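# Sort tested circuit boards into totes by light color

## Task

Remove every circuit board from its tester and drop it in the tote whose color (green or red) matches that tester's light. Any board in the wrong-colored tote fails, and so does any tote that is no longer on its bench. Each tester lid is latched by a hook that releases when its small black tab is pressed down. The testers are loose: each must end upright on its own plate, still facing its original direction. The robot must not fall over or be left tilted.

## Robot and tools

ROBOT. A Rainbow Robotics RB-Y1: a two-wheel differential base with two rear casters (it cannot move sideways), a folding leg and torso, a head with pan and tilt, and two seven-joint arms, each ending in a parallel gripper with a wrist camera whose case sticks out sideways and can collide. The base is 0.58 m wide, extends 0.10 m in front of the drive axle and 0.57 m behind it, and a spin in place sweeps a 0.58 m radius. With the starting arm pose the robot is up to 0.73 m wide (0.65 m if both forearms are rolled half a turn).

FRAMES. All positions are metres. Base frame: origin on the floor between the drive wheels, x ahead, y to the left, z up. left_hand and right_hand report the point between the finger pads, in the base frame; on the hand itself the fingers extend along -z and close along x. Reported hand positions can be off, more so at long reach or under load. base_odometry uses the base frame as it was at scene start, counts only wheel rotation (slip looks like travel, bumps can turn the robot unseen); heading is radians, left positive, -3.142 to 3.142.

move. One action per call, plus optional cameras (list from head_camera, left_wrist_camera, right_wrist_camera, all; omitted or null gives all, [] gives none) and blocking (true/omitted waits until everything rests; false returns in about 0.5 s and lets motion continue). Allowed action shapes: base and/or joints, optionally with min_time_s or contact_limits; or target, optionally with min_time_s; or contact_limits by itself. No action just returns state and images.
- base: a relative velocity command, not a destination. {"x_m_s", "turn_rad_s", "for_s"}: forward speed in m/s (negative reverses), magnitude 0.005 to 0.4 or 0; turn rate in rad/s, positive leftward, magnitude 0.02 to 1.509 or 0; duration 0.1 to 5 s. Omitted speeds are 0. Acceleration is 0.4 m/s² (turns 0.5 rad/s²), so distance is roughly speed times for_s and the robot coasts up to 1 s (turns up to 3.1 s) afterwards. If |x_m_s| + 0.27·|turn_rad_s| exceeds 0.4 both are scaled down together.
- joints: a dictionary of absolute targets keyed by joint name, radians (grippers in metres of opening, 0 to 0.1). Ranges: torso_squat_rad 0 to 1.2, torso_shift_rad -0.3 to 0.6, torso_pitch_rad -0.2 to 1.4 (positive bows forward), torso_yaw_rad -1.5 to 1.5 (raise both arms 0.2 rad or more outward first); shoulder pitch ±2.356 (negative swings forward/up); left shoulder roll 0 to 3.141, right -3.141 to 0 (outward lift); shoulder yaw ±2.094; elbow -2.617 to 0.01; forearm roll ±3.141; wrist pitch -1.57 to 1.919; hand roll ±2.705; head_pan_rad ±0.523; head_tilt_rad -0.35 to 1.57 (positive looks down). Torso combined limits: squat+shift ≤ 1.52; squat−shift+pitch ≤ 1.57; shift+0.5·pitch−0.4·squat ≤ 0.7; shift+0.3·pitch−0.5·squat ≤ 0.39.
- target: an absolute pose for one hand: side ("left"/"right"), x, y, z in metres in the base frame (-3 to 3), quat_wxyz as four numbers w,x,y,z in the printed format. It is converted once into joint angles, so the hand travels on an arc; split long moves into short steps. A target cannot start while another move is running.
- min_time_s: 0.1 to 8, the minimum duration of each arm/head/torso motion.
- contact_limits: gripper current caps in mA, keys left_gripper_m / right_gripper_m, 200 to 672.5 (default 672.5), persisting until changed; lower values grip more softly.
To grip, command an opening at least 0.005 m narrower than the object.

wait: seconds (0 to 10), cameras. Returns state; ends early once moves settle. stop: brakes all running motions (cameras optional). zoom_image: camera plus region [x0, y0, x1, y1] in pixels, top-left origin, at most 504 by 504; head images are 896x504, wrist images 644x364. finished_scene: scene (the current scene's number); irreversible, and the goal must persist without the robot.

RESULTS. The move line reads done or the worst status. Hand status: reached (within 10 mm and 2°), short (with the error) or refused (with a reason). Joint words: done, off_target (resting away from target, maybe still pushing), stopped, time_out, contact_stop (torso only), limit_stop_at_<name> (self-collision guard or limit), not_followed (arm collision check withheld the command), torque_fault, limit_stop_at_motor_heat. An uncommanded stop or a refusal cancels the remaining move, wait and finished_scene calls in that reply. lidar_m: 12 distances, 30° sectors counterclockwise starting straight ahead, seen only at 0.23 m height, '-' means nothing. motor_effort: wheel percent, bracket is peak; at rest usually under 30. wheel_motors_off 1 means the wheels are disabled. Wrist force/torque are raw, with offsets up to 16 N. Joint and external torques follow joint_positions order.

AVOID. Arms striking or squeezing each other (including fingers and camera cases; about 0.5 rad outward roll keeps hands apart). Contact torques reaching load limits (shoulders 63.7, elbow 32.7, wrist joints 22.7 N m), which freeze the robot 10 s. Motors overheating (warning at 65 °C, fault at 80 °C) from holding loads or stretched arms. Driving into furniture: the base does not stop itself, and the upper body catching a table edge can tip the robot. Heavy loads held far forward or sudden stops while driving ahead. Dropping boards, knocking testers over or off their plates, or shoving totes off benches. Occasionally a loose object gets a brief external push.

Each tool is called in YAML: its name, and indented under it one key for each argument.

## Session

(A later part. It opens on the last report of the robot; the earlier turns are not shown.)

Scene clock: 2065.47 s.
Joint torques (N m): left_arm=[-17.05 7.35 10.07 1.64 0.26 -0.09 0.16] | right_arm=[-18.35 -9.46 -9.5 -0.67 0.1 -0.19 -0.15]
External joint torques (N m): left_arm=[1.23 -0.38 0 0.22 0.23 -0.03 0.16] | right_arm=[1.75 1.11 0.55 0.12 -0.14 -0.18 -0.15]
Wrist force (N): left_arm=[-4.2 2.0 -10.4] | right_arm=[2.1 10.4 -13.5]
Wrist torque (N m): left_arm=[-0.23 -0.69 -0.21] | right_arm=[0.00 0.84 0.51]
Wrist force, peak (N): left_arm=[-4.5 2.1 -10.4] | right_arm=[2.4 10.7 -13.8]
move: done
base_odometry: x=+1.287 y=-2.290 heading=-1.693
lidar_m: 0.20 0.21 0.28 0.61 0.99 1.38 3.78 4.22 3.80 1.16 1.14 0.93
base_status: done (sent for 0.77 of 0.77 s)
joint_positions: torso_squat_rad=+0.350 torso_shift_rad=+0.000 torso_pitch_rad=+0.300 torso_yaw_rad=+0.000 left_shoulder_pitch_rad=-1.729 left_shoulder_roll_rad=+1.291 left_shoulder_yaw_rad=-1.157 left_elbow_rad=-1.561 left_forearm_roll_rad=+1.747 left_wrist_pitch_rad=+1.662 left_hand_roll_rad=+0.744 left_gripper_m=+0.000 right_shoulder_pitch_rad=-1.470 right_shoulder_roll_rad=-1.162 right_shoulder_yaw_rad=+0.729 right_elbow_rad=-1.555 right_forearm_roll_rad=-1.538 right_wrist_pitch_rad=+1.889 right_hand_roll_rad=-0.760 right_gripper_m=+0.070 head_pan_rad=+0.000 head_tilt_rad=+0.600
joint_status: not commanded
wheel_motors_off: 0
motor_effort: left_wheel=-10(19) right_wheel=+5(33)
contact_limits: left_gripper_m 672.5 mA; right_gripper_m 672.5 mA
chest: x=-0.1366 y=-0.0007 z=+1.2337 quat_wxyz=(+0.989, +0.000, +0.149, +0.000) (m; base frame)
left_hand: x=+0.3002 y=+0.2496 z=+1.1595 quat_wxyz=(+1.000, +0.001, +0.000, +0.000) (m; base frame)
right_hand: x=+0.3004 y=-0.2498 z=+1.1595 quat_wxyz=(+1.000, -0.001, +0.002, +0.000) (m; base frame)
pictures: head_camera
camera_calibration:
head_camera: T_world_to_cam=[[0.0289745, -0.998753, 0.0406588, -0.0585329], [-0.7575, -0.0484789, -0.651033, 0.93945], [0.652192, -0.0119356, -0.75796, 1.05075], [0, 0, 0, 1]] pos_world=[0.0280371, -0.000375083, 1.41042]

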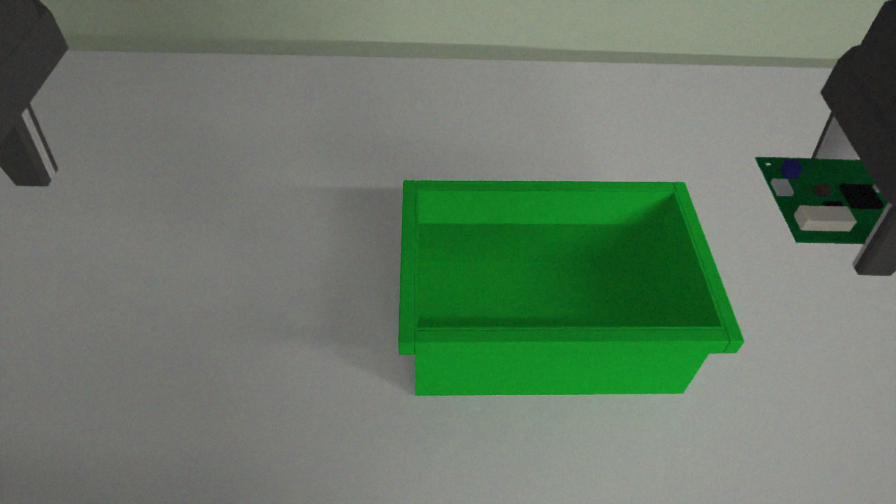

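move:
  target: {"side":"right","x":0.37,"y":-0.18,"z":1.14,"quat_wxyz":[1,0,0,0]}
  cameras: []

move:
  target: {"side":"right","x":0.43,"y":-0.125,"z":1.11,"quat_wxyz":[0.998,0,-0.06,0]}
  cameras: ["head_camera"]

move:
  target: {"side":"right","x":0.437,"y":-0.12,"z":1.03,"quat_wxyz":[0.997,0,-0.08,0]}
  cameras: ["head_camera","right_wrist_camera"]

move:
  target: {"side":"right","x":0.437,"y":-0.118,"z":0.96,"quat_wxyz":[0.996,0,-0.09,0]}
  min_time_s: 1

Scene clock: 2072.47 s.
Joint torques (N m): left_arm=[-16.91 7.14 10.15 1.5 0.27 -0.11 0.19] | right_arm=[-22.81 -10.09 -7.69 -1.22 0.06 0.05 0.05]
External joint torques (N m): left_arm=[1.37 -0.59 0.08 0.08 0.25 -0.04 0.19] | right_arm=[1.81 -0.58 0.71 0.9 -0.19 0.08 0.05]
Wrist force (N): left_arm=[-4.0 2.3 -10.1] | right_arm=[2.4 10.5 -13.2]
Wrist torque (N m): left_arm=[-0.30 -0.68 -0.19] | right_arm=[-0.02 0.83 0.50]
Wrist force, peak (N): left_arm=[-4.3 2.0 -10.7] | right_arm=[2.5 11.1 -14.0]
move: done
base_odometry: x=+1.287 y=-2.290 heading=-1.693
lidar_m: 0.20 0.21 0.29 0.62 0.99 1.39 3.78 4.21 3.81 1.16 1.15 0.93
base_status: not commanded
joint_positions: torso_squat_rad=+0.350 torso_shift_rad=+0.000 torso_pitch_rad=+0.300 torso_yaw_rad=+0.000 left_shoulder_pitch_rad=-1.729 left_shoulder_roll_rad=+1.291 left_shoulder_yaw_rad=-1.157 left_elbow_rad=-1.561 left_forearm_roll_rad=+1.747 left_wrist_pitch_rad=+1.662 left_hand_roll_rad=+0.744 left_gripper_m=+0.000 right_shoulder_pitch_rad=-1.655 right_shoulder_roll_rad=-0.825 right_shoulder_yaw_rad=+0.838 right_elbow_rad=-1.101 right_forearm_roll_rad=-1.371 right_wrist_pitch_rad=+1.838 right_hand_roll_rad=-0.649 right_gripper_m=+0.070 head_pan_rad=+0.000 head_tilt_rad=+0.600
joint_status: all done
wheel_motors_off: 0
motor_effort: left_wheel=-8(10) right_wheel=+5(7)
contact_limits: left_gripper_m 672.5 mA; right_gripper_m 672.5 mA
chest: x=-0.1366 y=-0.0007 z=+1.2337 quat_wxyz=(+0.989, +0.000, +0.149, +0.000) (m; base frame)
left_hand: x=+0.3002 y=+0.2496 z=+1.1595 quat_wxyz=(+1.000, +0.001, +0.000, +0.000) (m; base frame)
right_hand: x=+0.3691 y=-0.1799 z=+1.1402 quat_wxyz=(+1.000, +0.001, -0.004, +0.000) (m; base frame)
right_hand_status: reached (checked arc, planned for 0.8 s): 1 mm and 0.4 deg off.
pictures: none
No camera images: "cameras" was empty.

Scene clock: 2073.90 s.
Joint torques (N m): left_arm=[-17.05 7.2 10.07 1.45 0.28 -0.09 0.17] | right_arm=[-25.01 -9.73 -4.54 -1.88 0.3 -0.11 0.15]
External joint torques (N m): left_arm=[1.23 -0.53 -0.01 0.03 0.25 -0.02 0.17] | right_arm=[2.01 -0.4 0.96 0.94 -0.08 0.14 0.14]
Wrist force (N): left_arm=[-4.3 2.0 -10.4] | right_arm=[1.6 10.7 -13.2]
Wrist torque (N m): left_arm=[-0.24 -0.72 -0.20] | right_arm=[-0.03 0.82 0.50]
Wrist force, peak (N): left_arm=[-4.3 1.9 -10.6] | right_arm=[1.3 11.5 -13.8]
move: done
base_odometry: x=+1.287 y=-2.290 heading=-1.693
lidar_m: 0.20 0.21 0.29 0.61 0.98 1.39 3.77 4.22 3.80 1.16 1.14 0.93
base_status: not commanded
joint_positions: torso_squat_rad=+0.350 torso_shift_rad=+0.000 torso_pitch_rad=+0.300 torso_yaw_rad=+0.000 left_shoulder_pitch_rad=-1.729 left_shoulder_roll_rad=+1.291 left_shoulder_yaw_rad=-1.157 left_elbow_rad=-1.561 left_forearm_roll_rad=+1.747 left_wrist_pitch_rad=+1.662 left_hand_roll_rad=+0.744 left_gripper_m=+0.000 right_shoulder_pitch_rad=-1.774 right_shoulder_roll_rad=-0.542 right_shoulder_yaw_rad=+0.902 right_elbow_rad=-0.649 right_forearm_roll_rad=-1.227 right_wrist_pitch_rad=+1.619 right_hand_roll_rad=-0.501 right_gripper_m=+0.070 head_pan_rad=+0.000 head_tilt_rad=+0.600
joint_status: all done
wheel_motors_off: 0
motor_effort: left_wheel=-8(10) right_wheel=+6(7)
contact_limits: left_gripper_m 672.5 mA; right_gripper_m 672.5 mA
chest: x=-0.1366 y=-0.0007 z=+1.2337 quat_wxyz=(+0.989, +0.000, +0.149, +0.000) (m; base frame)
left_hand: x=+0.3002 y=+0.2496 z=+1.1596 quat_wxyz=(+1.000, +0.001, +0.000, +0.000) (m; base frame)
right_hand: x=+0.4297 y=-0.1248 z=+1.1102 quat_wxyz=(+0.998, +0.000, -0.062, +0.000) (m; base frame)
right_hand_status: reached (checked arc, planned for 0.8 s): 0 mm and 0.2 deg off.
pictures: head_camera
camera_calibration:
head_camera: T_world_to_cam=[[0.0290368, -0.998754, 0.0405807, -0.0584255], [-0.757497, -0.0484752, -0.651037, 0.939444], [0.652193, -0.0118357, -0.757961, 1.05089], [0, 0, 0, 1]] pos_world=[0.027937, -0.000374932, 1.41052]

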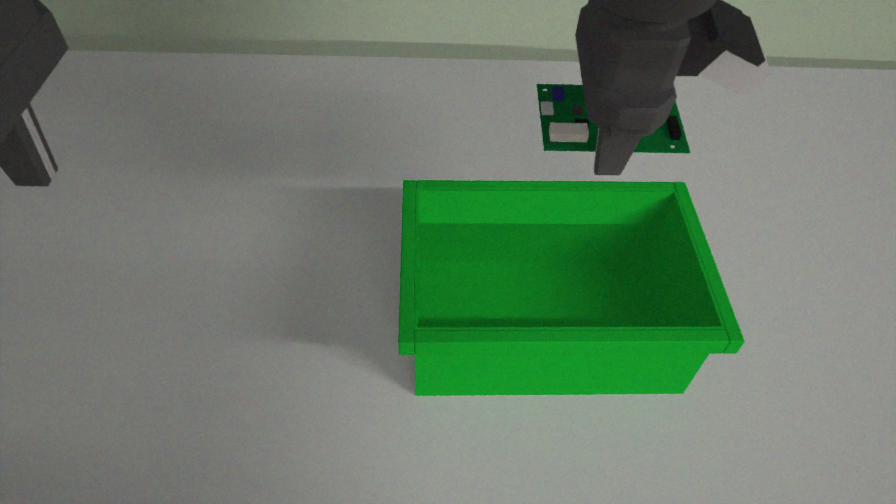

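Scene clock: 2075.00 s.
Joint torques (N m): left_arm=[-17.28 7.2 10.22 1.5 0.28 0 0.2] | right_arm=[-25.96 -8.38 -5.31 -2.18 0.43 -0.16 -0.13]
External joint torques (N m): left_arm=[1 -0.53 0.14 0.08 0.26 0.06 0.2] | right_arm=[0.98 0.74 0.09 0.75 0.01 0.16 -0.14]
Wrist force (N): left_arm=[-3.8 2.2 -10.2] | right_arm=[1.4 11.0 -13.2]
Wrist torque (N m): left_arm=[-0.28 -0.64 -0.20] | right_arm=[-0.09 0.79 0.50]
Wrist force, peak (N): left_arm=[-4.3 2.0 -10.5] | right_arm=[1.0 11.4 -14.7]
move: done
base_odometry: x=+1.287 y=-2.290 heading=-1.693
lidar_m: 0.20 0.21 0.29 0.62 0.99 1.38 3.77 4.21 3.80 1.16 1.14 0.93
base_status: not commanded
joint_positions: torso_squat_rad=+0.350 torso_shift_rad=+0.000 torso_pitch_rad=+0.300 torso_yaw_rad=+0.000 left_shoulder_pitch_rad=-1.729 left_shoulder_roll_rad=+1.291 left_shoulder_yaw_rad=-1.157 left_elbow_rad=-1.561 left_forearm_roll_rad=+1.747 left_wrist_pitch_rad=+1.662 left_hand_roll_rad=+0.744 left_gripper_m=+0.000 right_shoulder_pitch_rad=-1.643 right_shoulder_roll_rad=-0.481 right_shoulder_yaw_rad=+0.939 right_elbow_rad=-0.633 right_forearm_roll_rad=-1.170 right_wrist_pitch_rad=+1.431 right_hand_roll_rad=-0.512 right_gripper_m=+0.070 head_pan_rad=+0.000 head_tilt_rad=+0.600
joint_status: all done
wheel_motors_off: 0
motor_effort: left_wheel=-8(9) right_wheel=+6(9)
contact_limits: left_gripper_m 672.5 mA; right_gripper_m 672.5 mA
chest: x=-0.1366 y=-0.0007 z=+1.2337 quat_wxyz=(+0.989, +0.000, +0.149, +0.000) (m; base frame)
left_hand: x=+0.3002 y=+0.2496 z=+1.1595 quat_wxyz=(+1.000, +0.001, +0.000, +0.000) (m; base frame)
right_hand: x=+0.4368 y=-0.1201 z=+1.0300 quat_wxyz=(+0.997, +0.000, -0.081, +0.000) (m; base frame)
right_hand_status: reached (checked arc, planned for 0.4 s): 0 mm and 0.1 deg off.
pictures: head_camera, right_wrist_camera
camera_calibration:
head_camera: T_world_to_cam=[[0.0289629, -0.998759, 0.0405181, -0.0583384], [-0.7575, -0.0483784, -0.65104, 0.939525], [0.652192, -0.0118364, -0.757961, 1.05083], [0, 0, 0, 1]] pos_world=[0.0280372, -0.000375286, 1.41052]
right_wrist_camera: T_world_to_cam=[[-0.983776, 0.0204397, -0.178231, 0.61822], [-0.061139, 0.895816, 0.4402, -0.285857], [0.16866, 0.443955, -0.880033, 0.957792], [0, 0, 0, 1]] pos_world=[0.429172, -0.181777, 1.07891]

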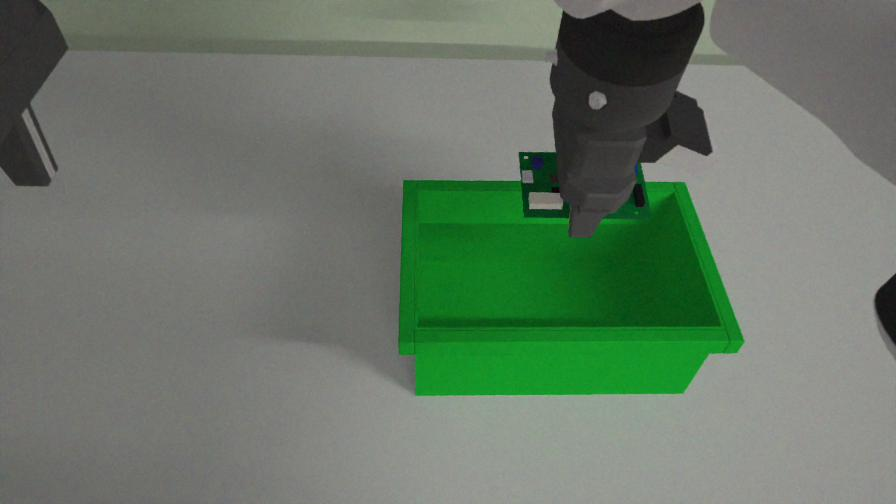

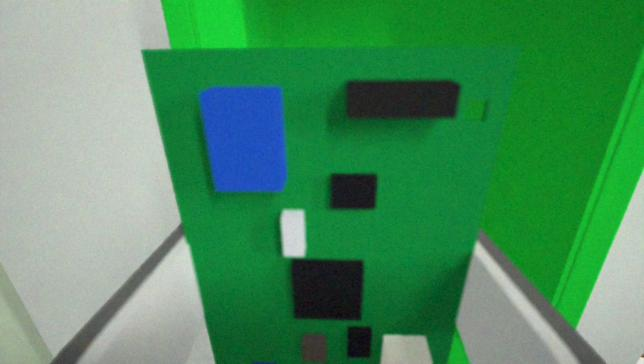

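Scene clock: 2076.33 s.
Joint torques (N m): left_arm=[-17.12 7.24 10.04 1.53 0.18 -0.08 0.19] | right_arm=[-23.82 -6.38 -3.25 -1.66 0.46 -0.53 0.33]
External joint torques (N m): left_arm=[1.17 -0.49 -0.03 0.12 0.16 -0.02 0.19] | right_arm=[2.78 2.2 0.88 1.27 0.05 -0.15 0.32]
Wrist force (N): left_arm=[-4.1 1.9 -10.3] | right_arm=[1.5 10.7 -13.3]
Wrist torque (N m): left_arm=[-0.22 -0.68 -0.19] | right_arm=[-0.03 0.82 0.50]
Wrist force, peak (N): left_arm=[-4.1 2.0 -10.5] | right_arm=[1.4 10.7 -13.6]
move: done
base_odometry: x=+1.287 y=-2.290 heading=-1.693
lidar_m: 0.20 0.21 0.28 0.62 0.99 1.38 3.78 4.22 3.80 1.16 1.14 0.93
base_status: not commanded
joint_positions: torso_squat_rad=+0.350 torso_shift_rad=+0.000 torso_pitch_rad=+0.300 torso_yaw_rad=+0.000 left_shoulder_pitch_rad=-1.729 left_shoulder_roll_rad=+1.291 left_shoulder_yaw_rad=-1.157 left_elbow_rad=-1.561 left_forearm_roll_rad=+1.747 left_wrist_pitch_rad=+1.662 left_hand_roll_rad=+0.744 left_gripper_m=+0.000 right_shoulder_pitch_rad=-1.561 right_shoulder_roll_rad=-0.381 right_shoulder_yaw_rad=+0.965 right_elbow_rad=-0.488 right_forearm_roll_rad=-1.132 right_wrist_pitch_rad=+1.251 right_hand_roll_rad=-0.463 right_gripper_m=+0.070 head_pan_rad=+0.000 head_tilt_rad=+0.600
joint_status: all done
wheel_motors_off: 0
motor_effort: left_wheel=-7(10) right_wheel=+6(8)
contact_limits: left_gripper_m 672.5 mA; right_gripper_m 672.5 mA
chest: x=-0.1366 y=-0.0007 z=+1.2337 quat_wxyz=(+0.989, +0.000, +0.149, +0.000) (m; base frame)
left_hand: x=+0.3002 y=+0.2496 z=+1.1595 quat_wxyz=(+1.000, +0.001, +0.000, +0.000) (m; base frame)
right_hand: x=+0.4365 y=-0.1182 z=+0.9604 quat_wxyz=(+0.996, +0.001, -0.094, +0.000) (m; base frame)
right_hand_status: reached (checked arc, planned for 1.0 s): 1 mm and 0.4 deg off.
pictures: head_camera, left_wrist_camera, right_wrist_camera
camera_calibration:
head_camera: T_world_to_cam=[[0.0289607, -0.998759, 0.0405162, -0.0583357], [-0.7575, -0.0483754, -0.65104, 0.939525], [0.652192, -0.0118364, -0.757961, 1.05083], [0, 0, 0, 1]] pos_world=[0.0280372, -0.000375296, 1.41052]
left_wrist_camera: T_world_to_cam=[[0.999794, 0.0158762, -0.0126713, -0.290816], [0.0200369, -0.873293, 0.486783, -0.318217], [-0.00333744, -0.486937, -0.873431, 1.20436], [0, 0, 0, 1]] pos_world=[0.301152, 0.31317, 1.20315]
right_wrist_camera: T_world_to_cam=[[-0.978972, 0.0208771, -0.202924, 0.627217], [-0.0719852, 0.895403, 0.4394, -0.251529], [0.190872, 0.444767, -0.875071, 0.881354], [0, 0, 0, 1]] pos_world=[0.427695, -0.179872, 1.00905]

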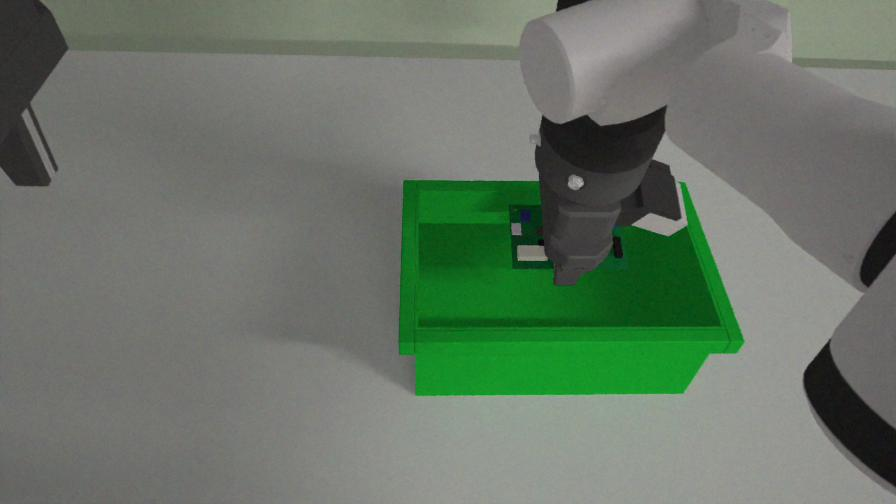

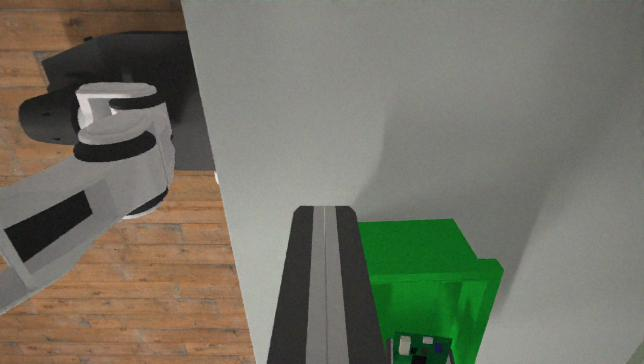

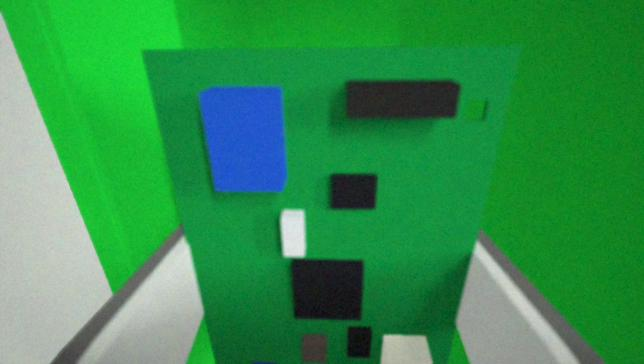

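move:
  target: {"side":"right","x":0.438,"y":-0.116,"z":0.935,"quat_wxyz":[0.996,0,-0.09,0]}
  cameras: []

move:
  target: {"side":"right","x":0.438,"y":-0.115,"z":0.917,"quat_wxyz":[0.996,0,-0.09,0]}
  cameras: ["head_camera","right_wrist_camera"]

Scene clock: 2110.97 s.
Joint torques (N m): left_arm=[-16.98 7.31 9.98 1.49 0.26 -0.01 0.21] | right_arm=[-24.87 -7.48 -3.23 -2.01 0.33 -0.53 0.08]
External joint torques (N m): left_arm=[1.3 -0.41 -0.1 0.07 0.24 0.05 0.21] | right_arm=[1.61 0.78 -1 0.82 -0.04 -0.1 0.07]
Wrist force (N): left_arm=[-4.1 2.0 -10.2] | right_arm=[1.0 10.9 -13.2]
Wrist torque (N m): left_arm=[-0.24 -0.68 -0.19] | right_arm=[-0.09 0.77 0.49]
Wrist force, peak (N): left_arm=[-4.2 2.0 -10.6] | right_arm=[0.8 12.2 -13.1]
move: done
base_odometry: x=+1.287 y=-2.290 heading=-1.693
lidar_m: 0.20 0.21 0.28 0.62 0.99 1.38 3.77 4.21 3.80 1.16 1.14 0.93
base_status: not commanded
joint_positions: torso_squat_rad=+0.350 torso_shift_rad=+0.000 torso_pitch_rad=+0.300 torso_yaw_rad=+0.000 left_shoulder_pitch_rad=-1.729 left_shoulder_roll_rad=+1.291 left_shoulder_yaw_rad=-1.157 left_elbow_rad=-1.561 left_forearm_roll_rad=+1.747 left_wrist_pitch_rad=+1.662 left_hand_roll_rad=+0.744 left_gripper_m=+0.000 right_shoulder_pitch_rad=-1.574 right_shoulder_roll_rad=-0.276 right_shoulder_yaw_rad=+0.955 right_elbow_rad=-0.267 right_forearm_roll_rad=-1.140 right_wrist_pitch_rad=+1.143 right_hand_roll_rad=-0.359 right_gripper_m=+0.070 head_pan_rad=+0.000 head_tilt_rad=+0.600
joint_status: all done
wheel_motors_off: 0
motor_effort: left_wheel=-7(9) right_wheel=+6(9)
contact_limits: left_gripper_m 672.5 mA; right_gripper_m 672.5 mA
chest: x=-0.1366 y=-0.0007 z=+1.2337 quat_wxyz=(+0.989, +0.000, +0.149, +0.000) (m; base frame)
left_hand: x=+0.3002 y=+0.2496 z=+1.1595 quat_wxyz=(+1.000, +0.001, +0.000, +0.000) (m; base frame)
right_hand: x=+0.4375 y=-0.1162 z=+0.9352 quat_wxyz=(+0.995, +0.002, -0.102, +0.000) (m; base frame)
right_hand_status: reached (checked arc, as near as the solve gets, planned for 0.5 s): 1 mm and 1.4 deg off.
pictures: none
No camera images: "cameras" was empty.

Scene clock: 2111.83 s.
Joint torques (N m): left_arm=[-17.09 7.25 9.84 1.49 0.2 -0.08 0.2] | right_arm=[-24.5 -6.9 -1.66 -2.2 0.35 -0.38 -0.08]
External joint torques (N m): left_arm=[1.2 -0.48 -0.24 0.07 0.18 -0.02 0.2] | right_arm=[1.73 1.12 0.54 0.6 -0.03 0.1 -0.1]
Wrist force (N): left_arm=[-4.3 2.4 -10.4] | right_arm=[0.6 11.1 -13.1]
Wrist torque (N m): left_arm=[-0.28 -0.69 -0.22] | right_arm=[-0.08 0.73 0.53]
Wrist force, peak (N): left_arm=[-4.2 2.4 -10.7] | right_arm=[-0.1 10.9 -14.0]
move: short
base_odometry: x=+1.287 y=-2.290 heading=-1.693
lidar_m: 0.21 0.21 0.28 0.62 0.99 1.38 3.77 4.22 3.80 1.16 1.14 0.93
base_status: not commanded
joint_positions: torso_squat_rad=+0.350 torso_shift_rad=+0.000 torso_pitch_rad=+0.300 torso_yaw_rad=+0.000 left_shoulder_pitch_rad=-1.729 left_shoulder_roll_rad=+1.291 left_shoulder_yaw_rad=-1.157 left_elbow_rad=-1.561 left_forearm_roll_rad=+1.747 left_wrist_pitch_rad=+1.662 left_hand_roll_rad=+0.744 left_gripper_m=+0.000 right_shoulder_pitch_rad=-1.539 right_shoulder_roll_rad=-0.264 right_shoulder_yaw_rad=+0.962 right_elbow_rad=-0.267 right_forearm_roll_rad=-1.128 right_wrist_pitch_rad=+1.079 right_hand_roll_rad=-0.367 right_gripper_m=+0.070 head_pan_rad=+0.000 head_tilt_rad=+0.600
joint_status: all done
wheel_motors_off: 0
motor_effort: left_wheel=-8(9) right_wheel=+6(9)
contact_limits: left_gripper_m 672.5 mA; right_gripper_m 672.5 mA
chest: x=-0.1366 y=-0.0007 z=+1.2337 quat_wxyz=(+0.989, +0.000, +0.149, +0.000) (m; base frame)
left_hand: x=+0.3002 y=+0.2496 z=+1.1595 quat_wxyz=(+1.000, +0.001, +0.000, +0.000) (m; base frame)
right_hand: x=+0.4375 y=-0.1152 z=+0.9174 quat_wxyz=(+0.993, +0.006, -0.115, +0.000) (m; base frame)
right_hand_status: short (checked arc, as near as the solve gets, planned for 0.2 s): 1 mm and 2.9 deg off. The place is met; only the turn is off.
pictures: head_camera, right_wrist_camera
camera_calibration:
head_camera: T_world_to_cam=[[0.0289607, -0.998759, 0.0405162, -0.0583357], [-0.7575, -0.0483754, -0.65104, 0.939525], [0.652192, -0.0118364, -0.757961, 1.05083], [0, 0, 0, 1]] pos_world=[0.0280372, -0.000375296, 1.41052]
right_wrist_camera: T_world_to_cam=[[-0.96953, 0.0209907, -0.244073, 0.652957], [-0.0926389, 0.890921, 0.444609, -0.231462], [0.226783, 0.453672, -0.86183, 0.815415], [0, 0, 0, 1]] pos_world=[0.426697, -0.177422, 0.965029]

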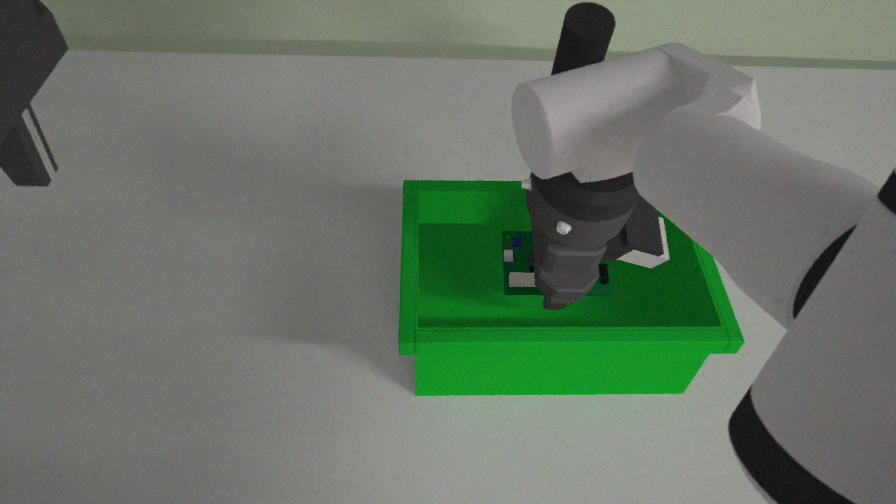

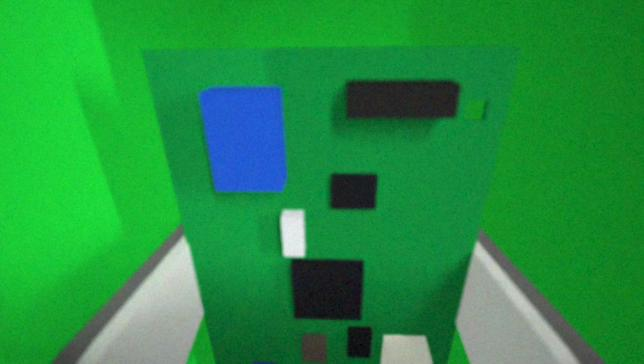

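move:
  target: {"side":"right","x":0.438,"y":-0.115,"z":0.91,"quat_wxyz":[0.994,0,-0.11,0]}
  min_time_s: 1
  cameras: []

move:
  joints: {"right_gripper_m":0.088}
  cameras: []

move:
  target: {"side":"right","x":0.438,"y":-0.115,"z":0.96,"quat_wxyz":[0.996,0,-0.09,0]}
  cameras: []

move:
  target: {"side":"right","x":0.43,"y":-0.12,"z":1.1,"quat_wxyz":[0.998,0,-0.06,0]}
  cameras: []

move:
  target: {"side":"right","x":0.3,"y":-0.25,"z":1.16,"quat_wxyz":[1,0,0,0]}
  cameras: ["head_camera"]

Scene clock: 2120.53 s.
Joint torques (N m): left_arm=[-17.1 7.36 10.07 1.54 0.22 -0.09 0.24] | right_arm=[-22.48 -5.2 -0.93 -2.24 0.44 -0.91 -0.26]
External joint torques (N m): left_arm=[1.18 -0.36 -0.01 0.13 0.2 -0.03 0.24] | right_arm=[3.64 2.7 1.26 0.51 0.04 -0.4 -0.28]
Wrist force (N): left_arm=[-4.0 2.0 -10.3] | right_arm=[0.6 10.9 -13.1]
Wrist torque (N m): left_arm=[-0.23 -0.67 -0.22] | right_arm=[-0.07 0.73 0.52]
Wrist force, peak (N): left_arm=[-4.3 2.1 -10.7] | right_arm=[0.9 11.1 -13.3]
move: done
base_odometry: x=+1.287 y=-2.290 heading=-1.693
lidar_m: 0.20 0.21 0.28 0.62 0.99 1.38 3.77 4.22 3.80 1.16 1.15 0.92
base_status: not commanded
joint_positions: torso_squat_rad=+0.350 torso_shift_rad=+0.000 torso_pitch_rad=+0.300 torso_yaw_rad=+0.000 left_shoulder_pitch_rad=-1.729 left_shoulder_roll_rad=+1.291 left_shoulder_yaw_rad=-1.157 left_elbow_rad=-1.561 left_forearm_roll_rad=+1.747 left_wrist_pitch_rad=+1.662 left_hand_roll_rad=+0.744 left_gripper_m=+0.000 right_shoulder_pitch_rad=-1.526 right_shoulder_roll_rad=-0.257 right_shoulder_yaw_rad=+0.971 right_elbow_rad=-0.267 right_forearm_roll_rad=-1.117 right_wrist_pitch_rad=+1.053 right_hand_roll_rad=-0.379 right_gripper_m=+0.070 head_pan_rad=+0.000 head_tilt_rad=+0.600
joint_status: all done
wheel_motors_off: 0
motor_effort: left_wheel=-8(9) right_wheel=+7(8)
contact_limits: left_gripper_m 672.5 mA; right_gripper_m 672.5 mA
chest: x=-0.1366 y=-0.0007 z=+1.2337 quat_wxyz=(+0.989, +0.000, +0.149, +0.000) (m; base frame)
left_hand: x=+0.3002 y=+0.2496 z=+1.1595 quat_wxyz=(+1.000, +0.001, +0.000, +0.000) (m; base frame)
right_hand: x=+0.4378 y=-0.1153 z=+0.9106 quat_wxyz=(+0.993, +0.003, -0.122, +0.000) (m; base frame)
right_hand_status: reached (checked arc, as near as the solve gets, planned for 1.0 s): 1 mm and 1.4 deg off.
pictures: none
No camera images: "cameras" was empty.

Scene clock: 2121.20 s.
Joint torques (N m): left_arm=[-16.95 7.15 10.03 1.43 0.32 -0.09 0.22] | right_arm=[-22.42 -5.17 -0.95 -2.21 0.58 -0.83 -0.37]
External joint torques (N m): left_arm=[1.33 -0.57 -0.05 0.02 0.3 -0.03 0.22] | right_arm=[3.69 2.73 1.23 0.54 0.18 -0.32 -0.38]
Wrist force (N): left_arm=[-4.5 2.1 -10.3] | right_arm=[0.7 10.9 -12.7]
Wrist torque (N m): left_arm=[-0.24 -0.72 -0.20] | right_arm=[-0.06 0.73 0.51]
Wrist force, peak (N): left_arm=[-4.5 2.1 -10.3] | right_arm=[0.6 10.7 -13.1]
move: done
base_odometry: x=+1.287 y=-2.290 heading=-1.693
lidar_m: 0.20 0.20 0.28 0.62 0.99 1.39 3.77 4.22 3.81 1.16 1.15 0.92
base_status: not commanded
joint_positions: torso_squat_rad=+0.350 torso_shift_rad=+0.000 torso_pitch_rad=+0.300 torso_yaw_rad=+0.000 left_shoulder_pitch_rad=-1.729 left_shoulder_roll_rad=+1.291 left_shoulder_yaw_rad=-1.157 left_elbow_rad=-1.561 left_forearm_roll_rad=+1.747 left_wrist_pitch_rad=+1.662 left_hand_roll_rad=+0.744 left_gripper_m=+0.000 right_shoulder_pitch_rad=-1.526 right_shoulder_roll_rad=-0.257 right_shoulder_yaw_rad=+0.971 right_elbow_rad=-0.267 right_forearm_roll_rad=-1.117 right_wrist_pitch_rad=+1.053 right_hand_roll_rad=-0.379 right_gripper_m=+0.088 head_pan_rad=+0.000 head_tilt_rad=+0.600
joint_status: all done
wheel_motors_off: 0
motor_effort: left_wheel=-9(9) right_wheel=+6(8)
contact_limits: left_gripper_m 672.5 mA; right_gripper_m 672.5 mA
chest: x=-0.1366 y=-0.0007 z=+1.2337 quat_wxyz=(+0.989, +0.000, +0.149, +0.000) (m; base frame)
left_hand: x=+0.3002 y=+0.2496 z=+1.1595 quat_wxyz=(+1.000, +0.001, +0.000, +0.000) (m; base frame)
right_hand: x=+0.4378 y=-0.1153 z=+0.9106 quat_wxyz=(+0.993, +0.003, -0.122, +0.000) (m; base frame)
pictures: none
No camera images: "cameras" was empty.

Scene clock: 2122.13 s.
Joint torques (N m): left_arm=[-16.89 7.17 9.99 1.51 0.28 -0.03 0.18] | right_arm=[-23.64 -8.47 -3.12 -2.21 0.05 -0.57 0.21]
External joint torques (N m): left_arm=[1.39 -0.56 -0.09 0.09 0.25 0.04 0.18] | right_arm=[3.14 0.05 -0.84 0.67 -0.33 -0.19 0.2]
Wrist force (N): left_arm=[-4.3 2.0 -10.4] | right_arm=[0.9 10.7 -12.8]
Wrist torque (N m): left_arm=[-0.25 -0.72 -0.20] | right_arm=[-0.05 0.75 0.50]
Wrist force, peak (N): left_arm=[-4.3 2.3 -10.4] | right_arm=[0.3 10.7 -14.5]
move: done
base_odometry: x=+1.287 y=-2.290 heading=-1.693
lidar_m: 0.21 0.21 0.28 0.62 0.99 1.38 3.78 4.21 3.80 1.16 1.15 0.94
base_status: not commanded
joint_positions: torso_squat_rad=+0.350 torso_shift_rad=+0.000 torso_pitch_rad=+0.300 torso_yaw_rad=+0.000 left_shoulder_pitch_rad=-1.729 left_shoulder_roll_rad=+1.291 left_shoulder_yaw_rad=-1.157 left_elbow_rad=-1.561 left_forearm_roll_rad=+1.747 left_wrist_pitch_rad=+1.662 left_hand_roll_rad=+0.744 left_gripper_m=+0.000 right_shoulder_pitch_rad=-1.622 right_shoulder_roll_rad=-0.289 right_shoulder_yaw_rad=+0.947 right_elbow_rad=-0.271 right_forearm_roll_rad=-1.151 right_wrist_pitch_rad=+1.218 right_hand_roll_rad=-0.357 right_gripper_m=+0.088 head_pan_rad=+0.000 head_tilt_rad=+0.600
joint_status: all done
wheel_motors_off: 0
motor_effort: left_wheel=-9(9) right_wheel=+8(8)
contact_limits: left_gripper_m 672.5 mA; right_gripper_m 672.5 mA
chest: x=-0.1366 y=-0.0007 z=+1.2337 quat_wxyz=(+0.989, +0.000, +0.149, +0.000) (m; base frame)
left_hand: x=+0.3002 y=+0.2496 z=+1.1596 quat_wxyz=(+1.000, +0.001, +0.000, +0.000) (m; base frame)
right_hand: x=+0.4385 y=-0.1148 z=+0.9602 quat_wxyz=(+0.996, +0.000, -0.090, +0.000) (m; base frame)
right_hand_status: reached (checked arc, planned for 0.4 s): 1 mm and 0.0 deg off.
pictures: none
No camera images: "cameras" was empty.

Scene clock: 2123.27 s.
Joint torques (N m): left_arm=[-17.24 7.05 10.17 1.53 0.27 -0.03 0.14] | right_arm=[-23.84 -7.74 -4.88 -2.63 -0.06 -0.58 0.03]
External joint torques (N m): left_arm=[1.04 -0.67 0.1 0.11 0.25 0.03 0.14] | right_arm=[3.34 1.58 -0.1 0.34 -0.43 -0.35 0.02]
Wrist force (N): left_arm=[-4.3 2.0 -10.3] | right_arm=[1.6 10.5 -12.8]
Wrist torque (N m): left_arm=[-0.24 -0.71 -0.21] | right_arm=[0.00 0.82 0.51]
Wrist force, peak (N): left_arm=[-4.0 2.0 -10.6] | right_arm=[0.2 11.2 -14.5]
move: done
base_odometry: x=+1.287 y=-2.290 heading=-1.693
lidar_m: 0.21 0.21 0.27 0.62 0.99 1.39 3.78 4.22 3.80 1.15 1.14 0.93
base_status: not commanded
joint_positions: torso_squat_rad=+0.350 torso_shift_rad=+0.000 torso_pitch_rad=+0.300 torso_yaw_rad=+0.000 left_shoulder_pitch_rad=-1.729 left_shoulder_roll_rad=+1.291 left_shoulder_yaw_rad=-1.157 left_elbow_rad=-1.561 left_forearm_roll_rad=+1.747 left_wrist_pitch_rad=+1.662 left_hand_roll_rad=+0.744 left_gripper_m=+0.000 right_shoulder_pitch_rad=-1.784 right_shoulder_roll_rad=-0.492 right_shoulder_yaw_rad=+0.897 right_elbow_rad=-0.562 right_forearm_roll_rad=-1.211 right_wrist_pitch_rad=+1.606 right_hand_roll_rad=-0.466 right_gripper_m=+0.088 head_pan_rad=+0.000 head_tilt_rad=+0.600
joint_status: all done
wheel_motors_off: 0
motor_effort: left_wheel=-8(9) right_wheel=+8(9)
contact_limits: left_gripper_m 672.5 mA; right_gripper_m 672.5 mA
chest: x=-0.1367 y=-0.0007 z=+1.2337 quat_wxyz=(+0.989, +0.000, +0.149, +0.000) (m; base frame)
left_hand: x=+0.3002 y=+0.2496 z=+1.1596 quat_wxyz=(+1.000, +0.001, +0.000, +0.000) (m; base frame)
right_hand: x=+0.4298 y=-0.1202 z=+1.1004 quat_wxyz=(+0.999, -0.002, -0.053, +0.000) (m; base frame)
right_hand_status: reached (checked arc, planned for 0.6 s): 0 mm and 0.8 deg off.
pictures: none
No camera images: "cameras" was empty.

Scene clock: 2124.93 s.
Joint torques (N m): left_arm=[-17.06 7.35 10.14 1.45 0.23 -0.09 0.18] | right_arm=[-17.74 -8.1 -9.35 0.13 0.2 -0.18 0.02]
External joint torques (N m): left_arm=[1.23 -0.38 0.06 0.03 0.2 -0.02 0.18] | right_arm=[2.1 1.49 1.03 -0.27 -0.04 -0.16 0.02]
Wrist force (N): left_arm=[-4.0 2.2 -10.2] | right_arm=[2.5 10.9 -13.0]
Wrist torque (N m): left_arm=[-0.27 -0.67 -0.21] | right_arm=[-0.06 0.86 0.50]
Wrist force, peak (N): left_arm=[-4.5 2.1 -10.5] | right_arm=[1.7 11.2 -13.8]
move: done
base_odometry: x=+1.287 y=-2.290 heading=-1.693
lidar_m: 0.21 0.21 0.28 0.61 1.00 1.38 3.78 4.21 3.80 1.16 1.15 0.92
base_status: not commanded
joint_positions: torso_squat_rad=+0.350 torso_shift_rad=+0.000 torso_pitch_rad=+0.300 torso_yaw_rad=+0.000 left_shoulder_pitch_rad=-1.729 left_shoulder_roll_rad=+1.291 left_shoulder_yaw_rad=-1.157 left_elbow_rad=-1.561 left_forearm_roll_rad=+1.747 left_wrist_pitch_rad=+1.662 left_hand_roll_rad=+0.744 left_gripper_m=+0.000 right_shoulder_pitch_rad=-1.597 right_shoulder_roll_rad=-1.241 right_shoulder_yaw_rad=+0.946 right_elbow_rad=-1.559 right_forearm_roll_rad=-1.655 right_wrist_pitch_rad=+1.767 right_hand_roll_rad=-0.758 right_gripper_m=+0.088 head_pan_rad=+0.000 head_tilt_rad=+0.600
joint_status: all done
wheel_motors_off: 0
motor_effort: left_wheel=-6(8) right_wheel=+8(9)
contact_limits: left_gripper_m 672.5 mA; right_gripper_m 672.5 mA
chest: x=-0.1367 y=-0.0008 z=+1.2337 quat_wxyz=(+0.989, +0.000, +0.149, +0.000) (m; base frame)
left_hand: x=+0.3002 y=+0.2495 z=+1.1596 quat_wxyz=(+1.000, +0.001, +0.000, +0.000) (m; base frame)
right_hand: x=+0.3000 y=-0.2499 z=+1.1605 quat_wxyz=(+1.000, +0.000, +0.001, +0.000) (m; base frame)
right_hand_status: reached (checked arc, planned for 1.3 s): 0 mm and 0.1 deg off.
pictures: head_camera
camera_calibration:
head_camera: T_world_to_cam=[[0.0289553, -0.998759, 0.0405206, -0.0584388], [-0.757408, -0.0483759, -0.651147, 0.939593], [0.652299, -0.0118365, -0.757869, 1.05076], [0, 0, 0, 1]] pos_world=[0.027937, -0.000475295, 1.41052]

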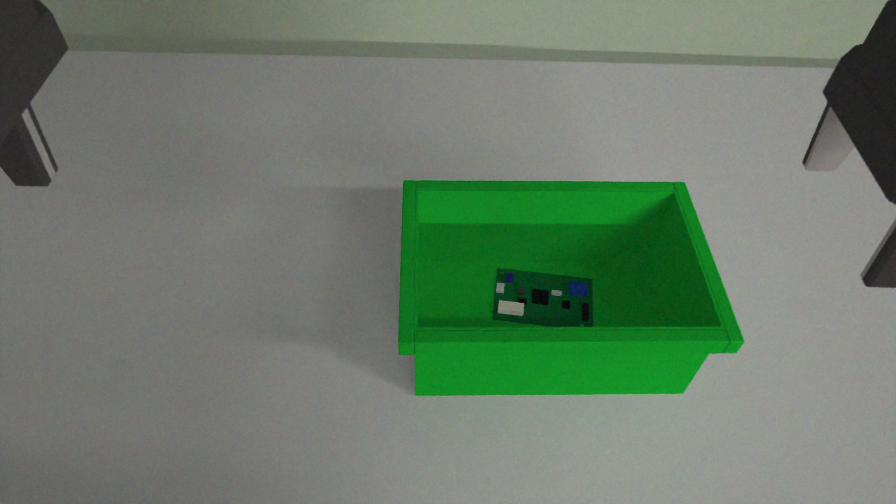

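Flat in the tote. Done.

finished_scene:
  scene: 1

The scene is finished: the task was done.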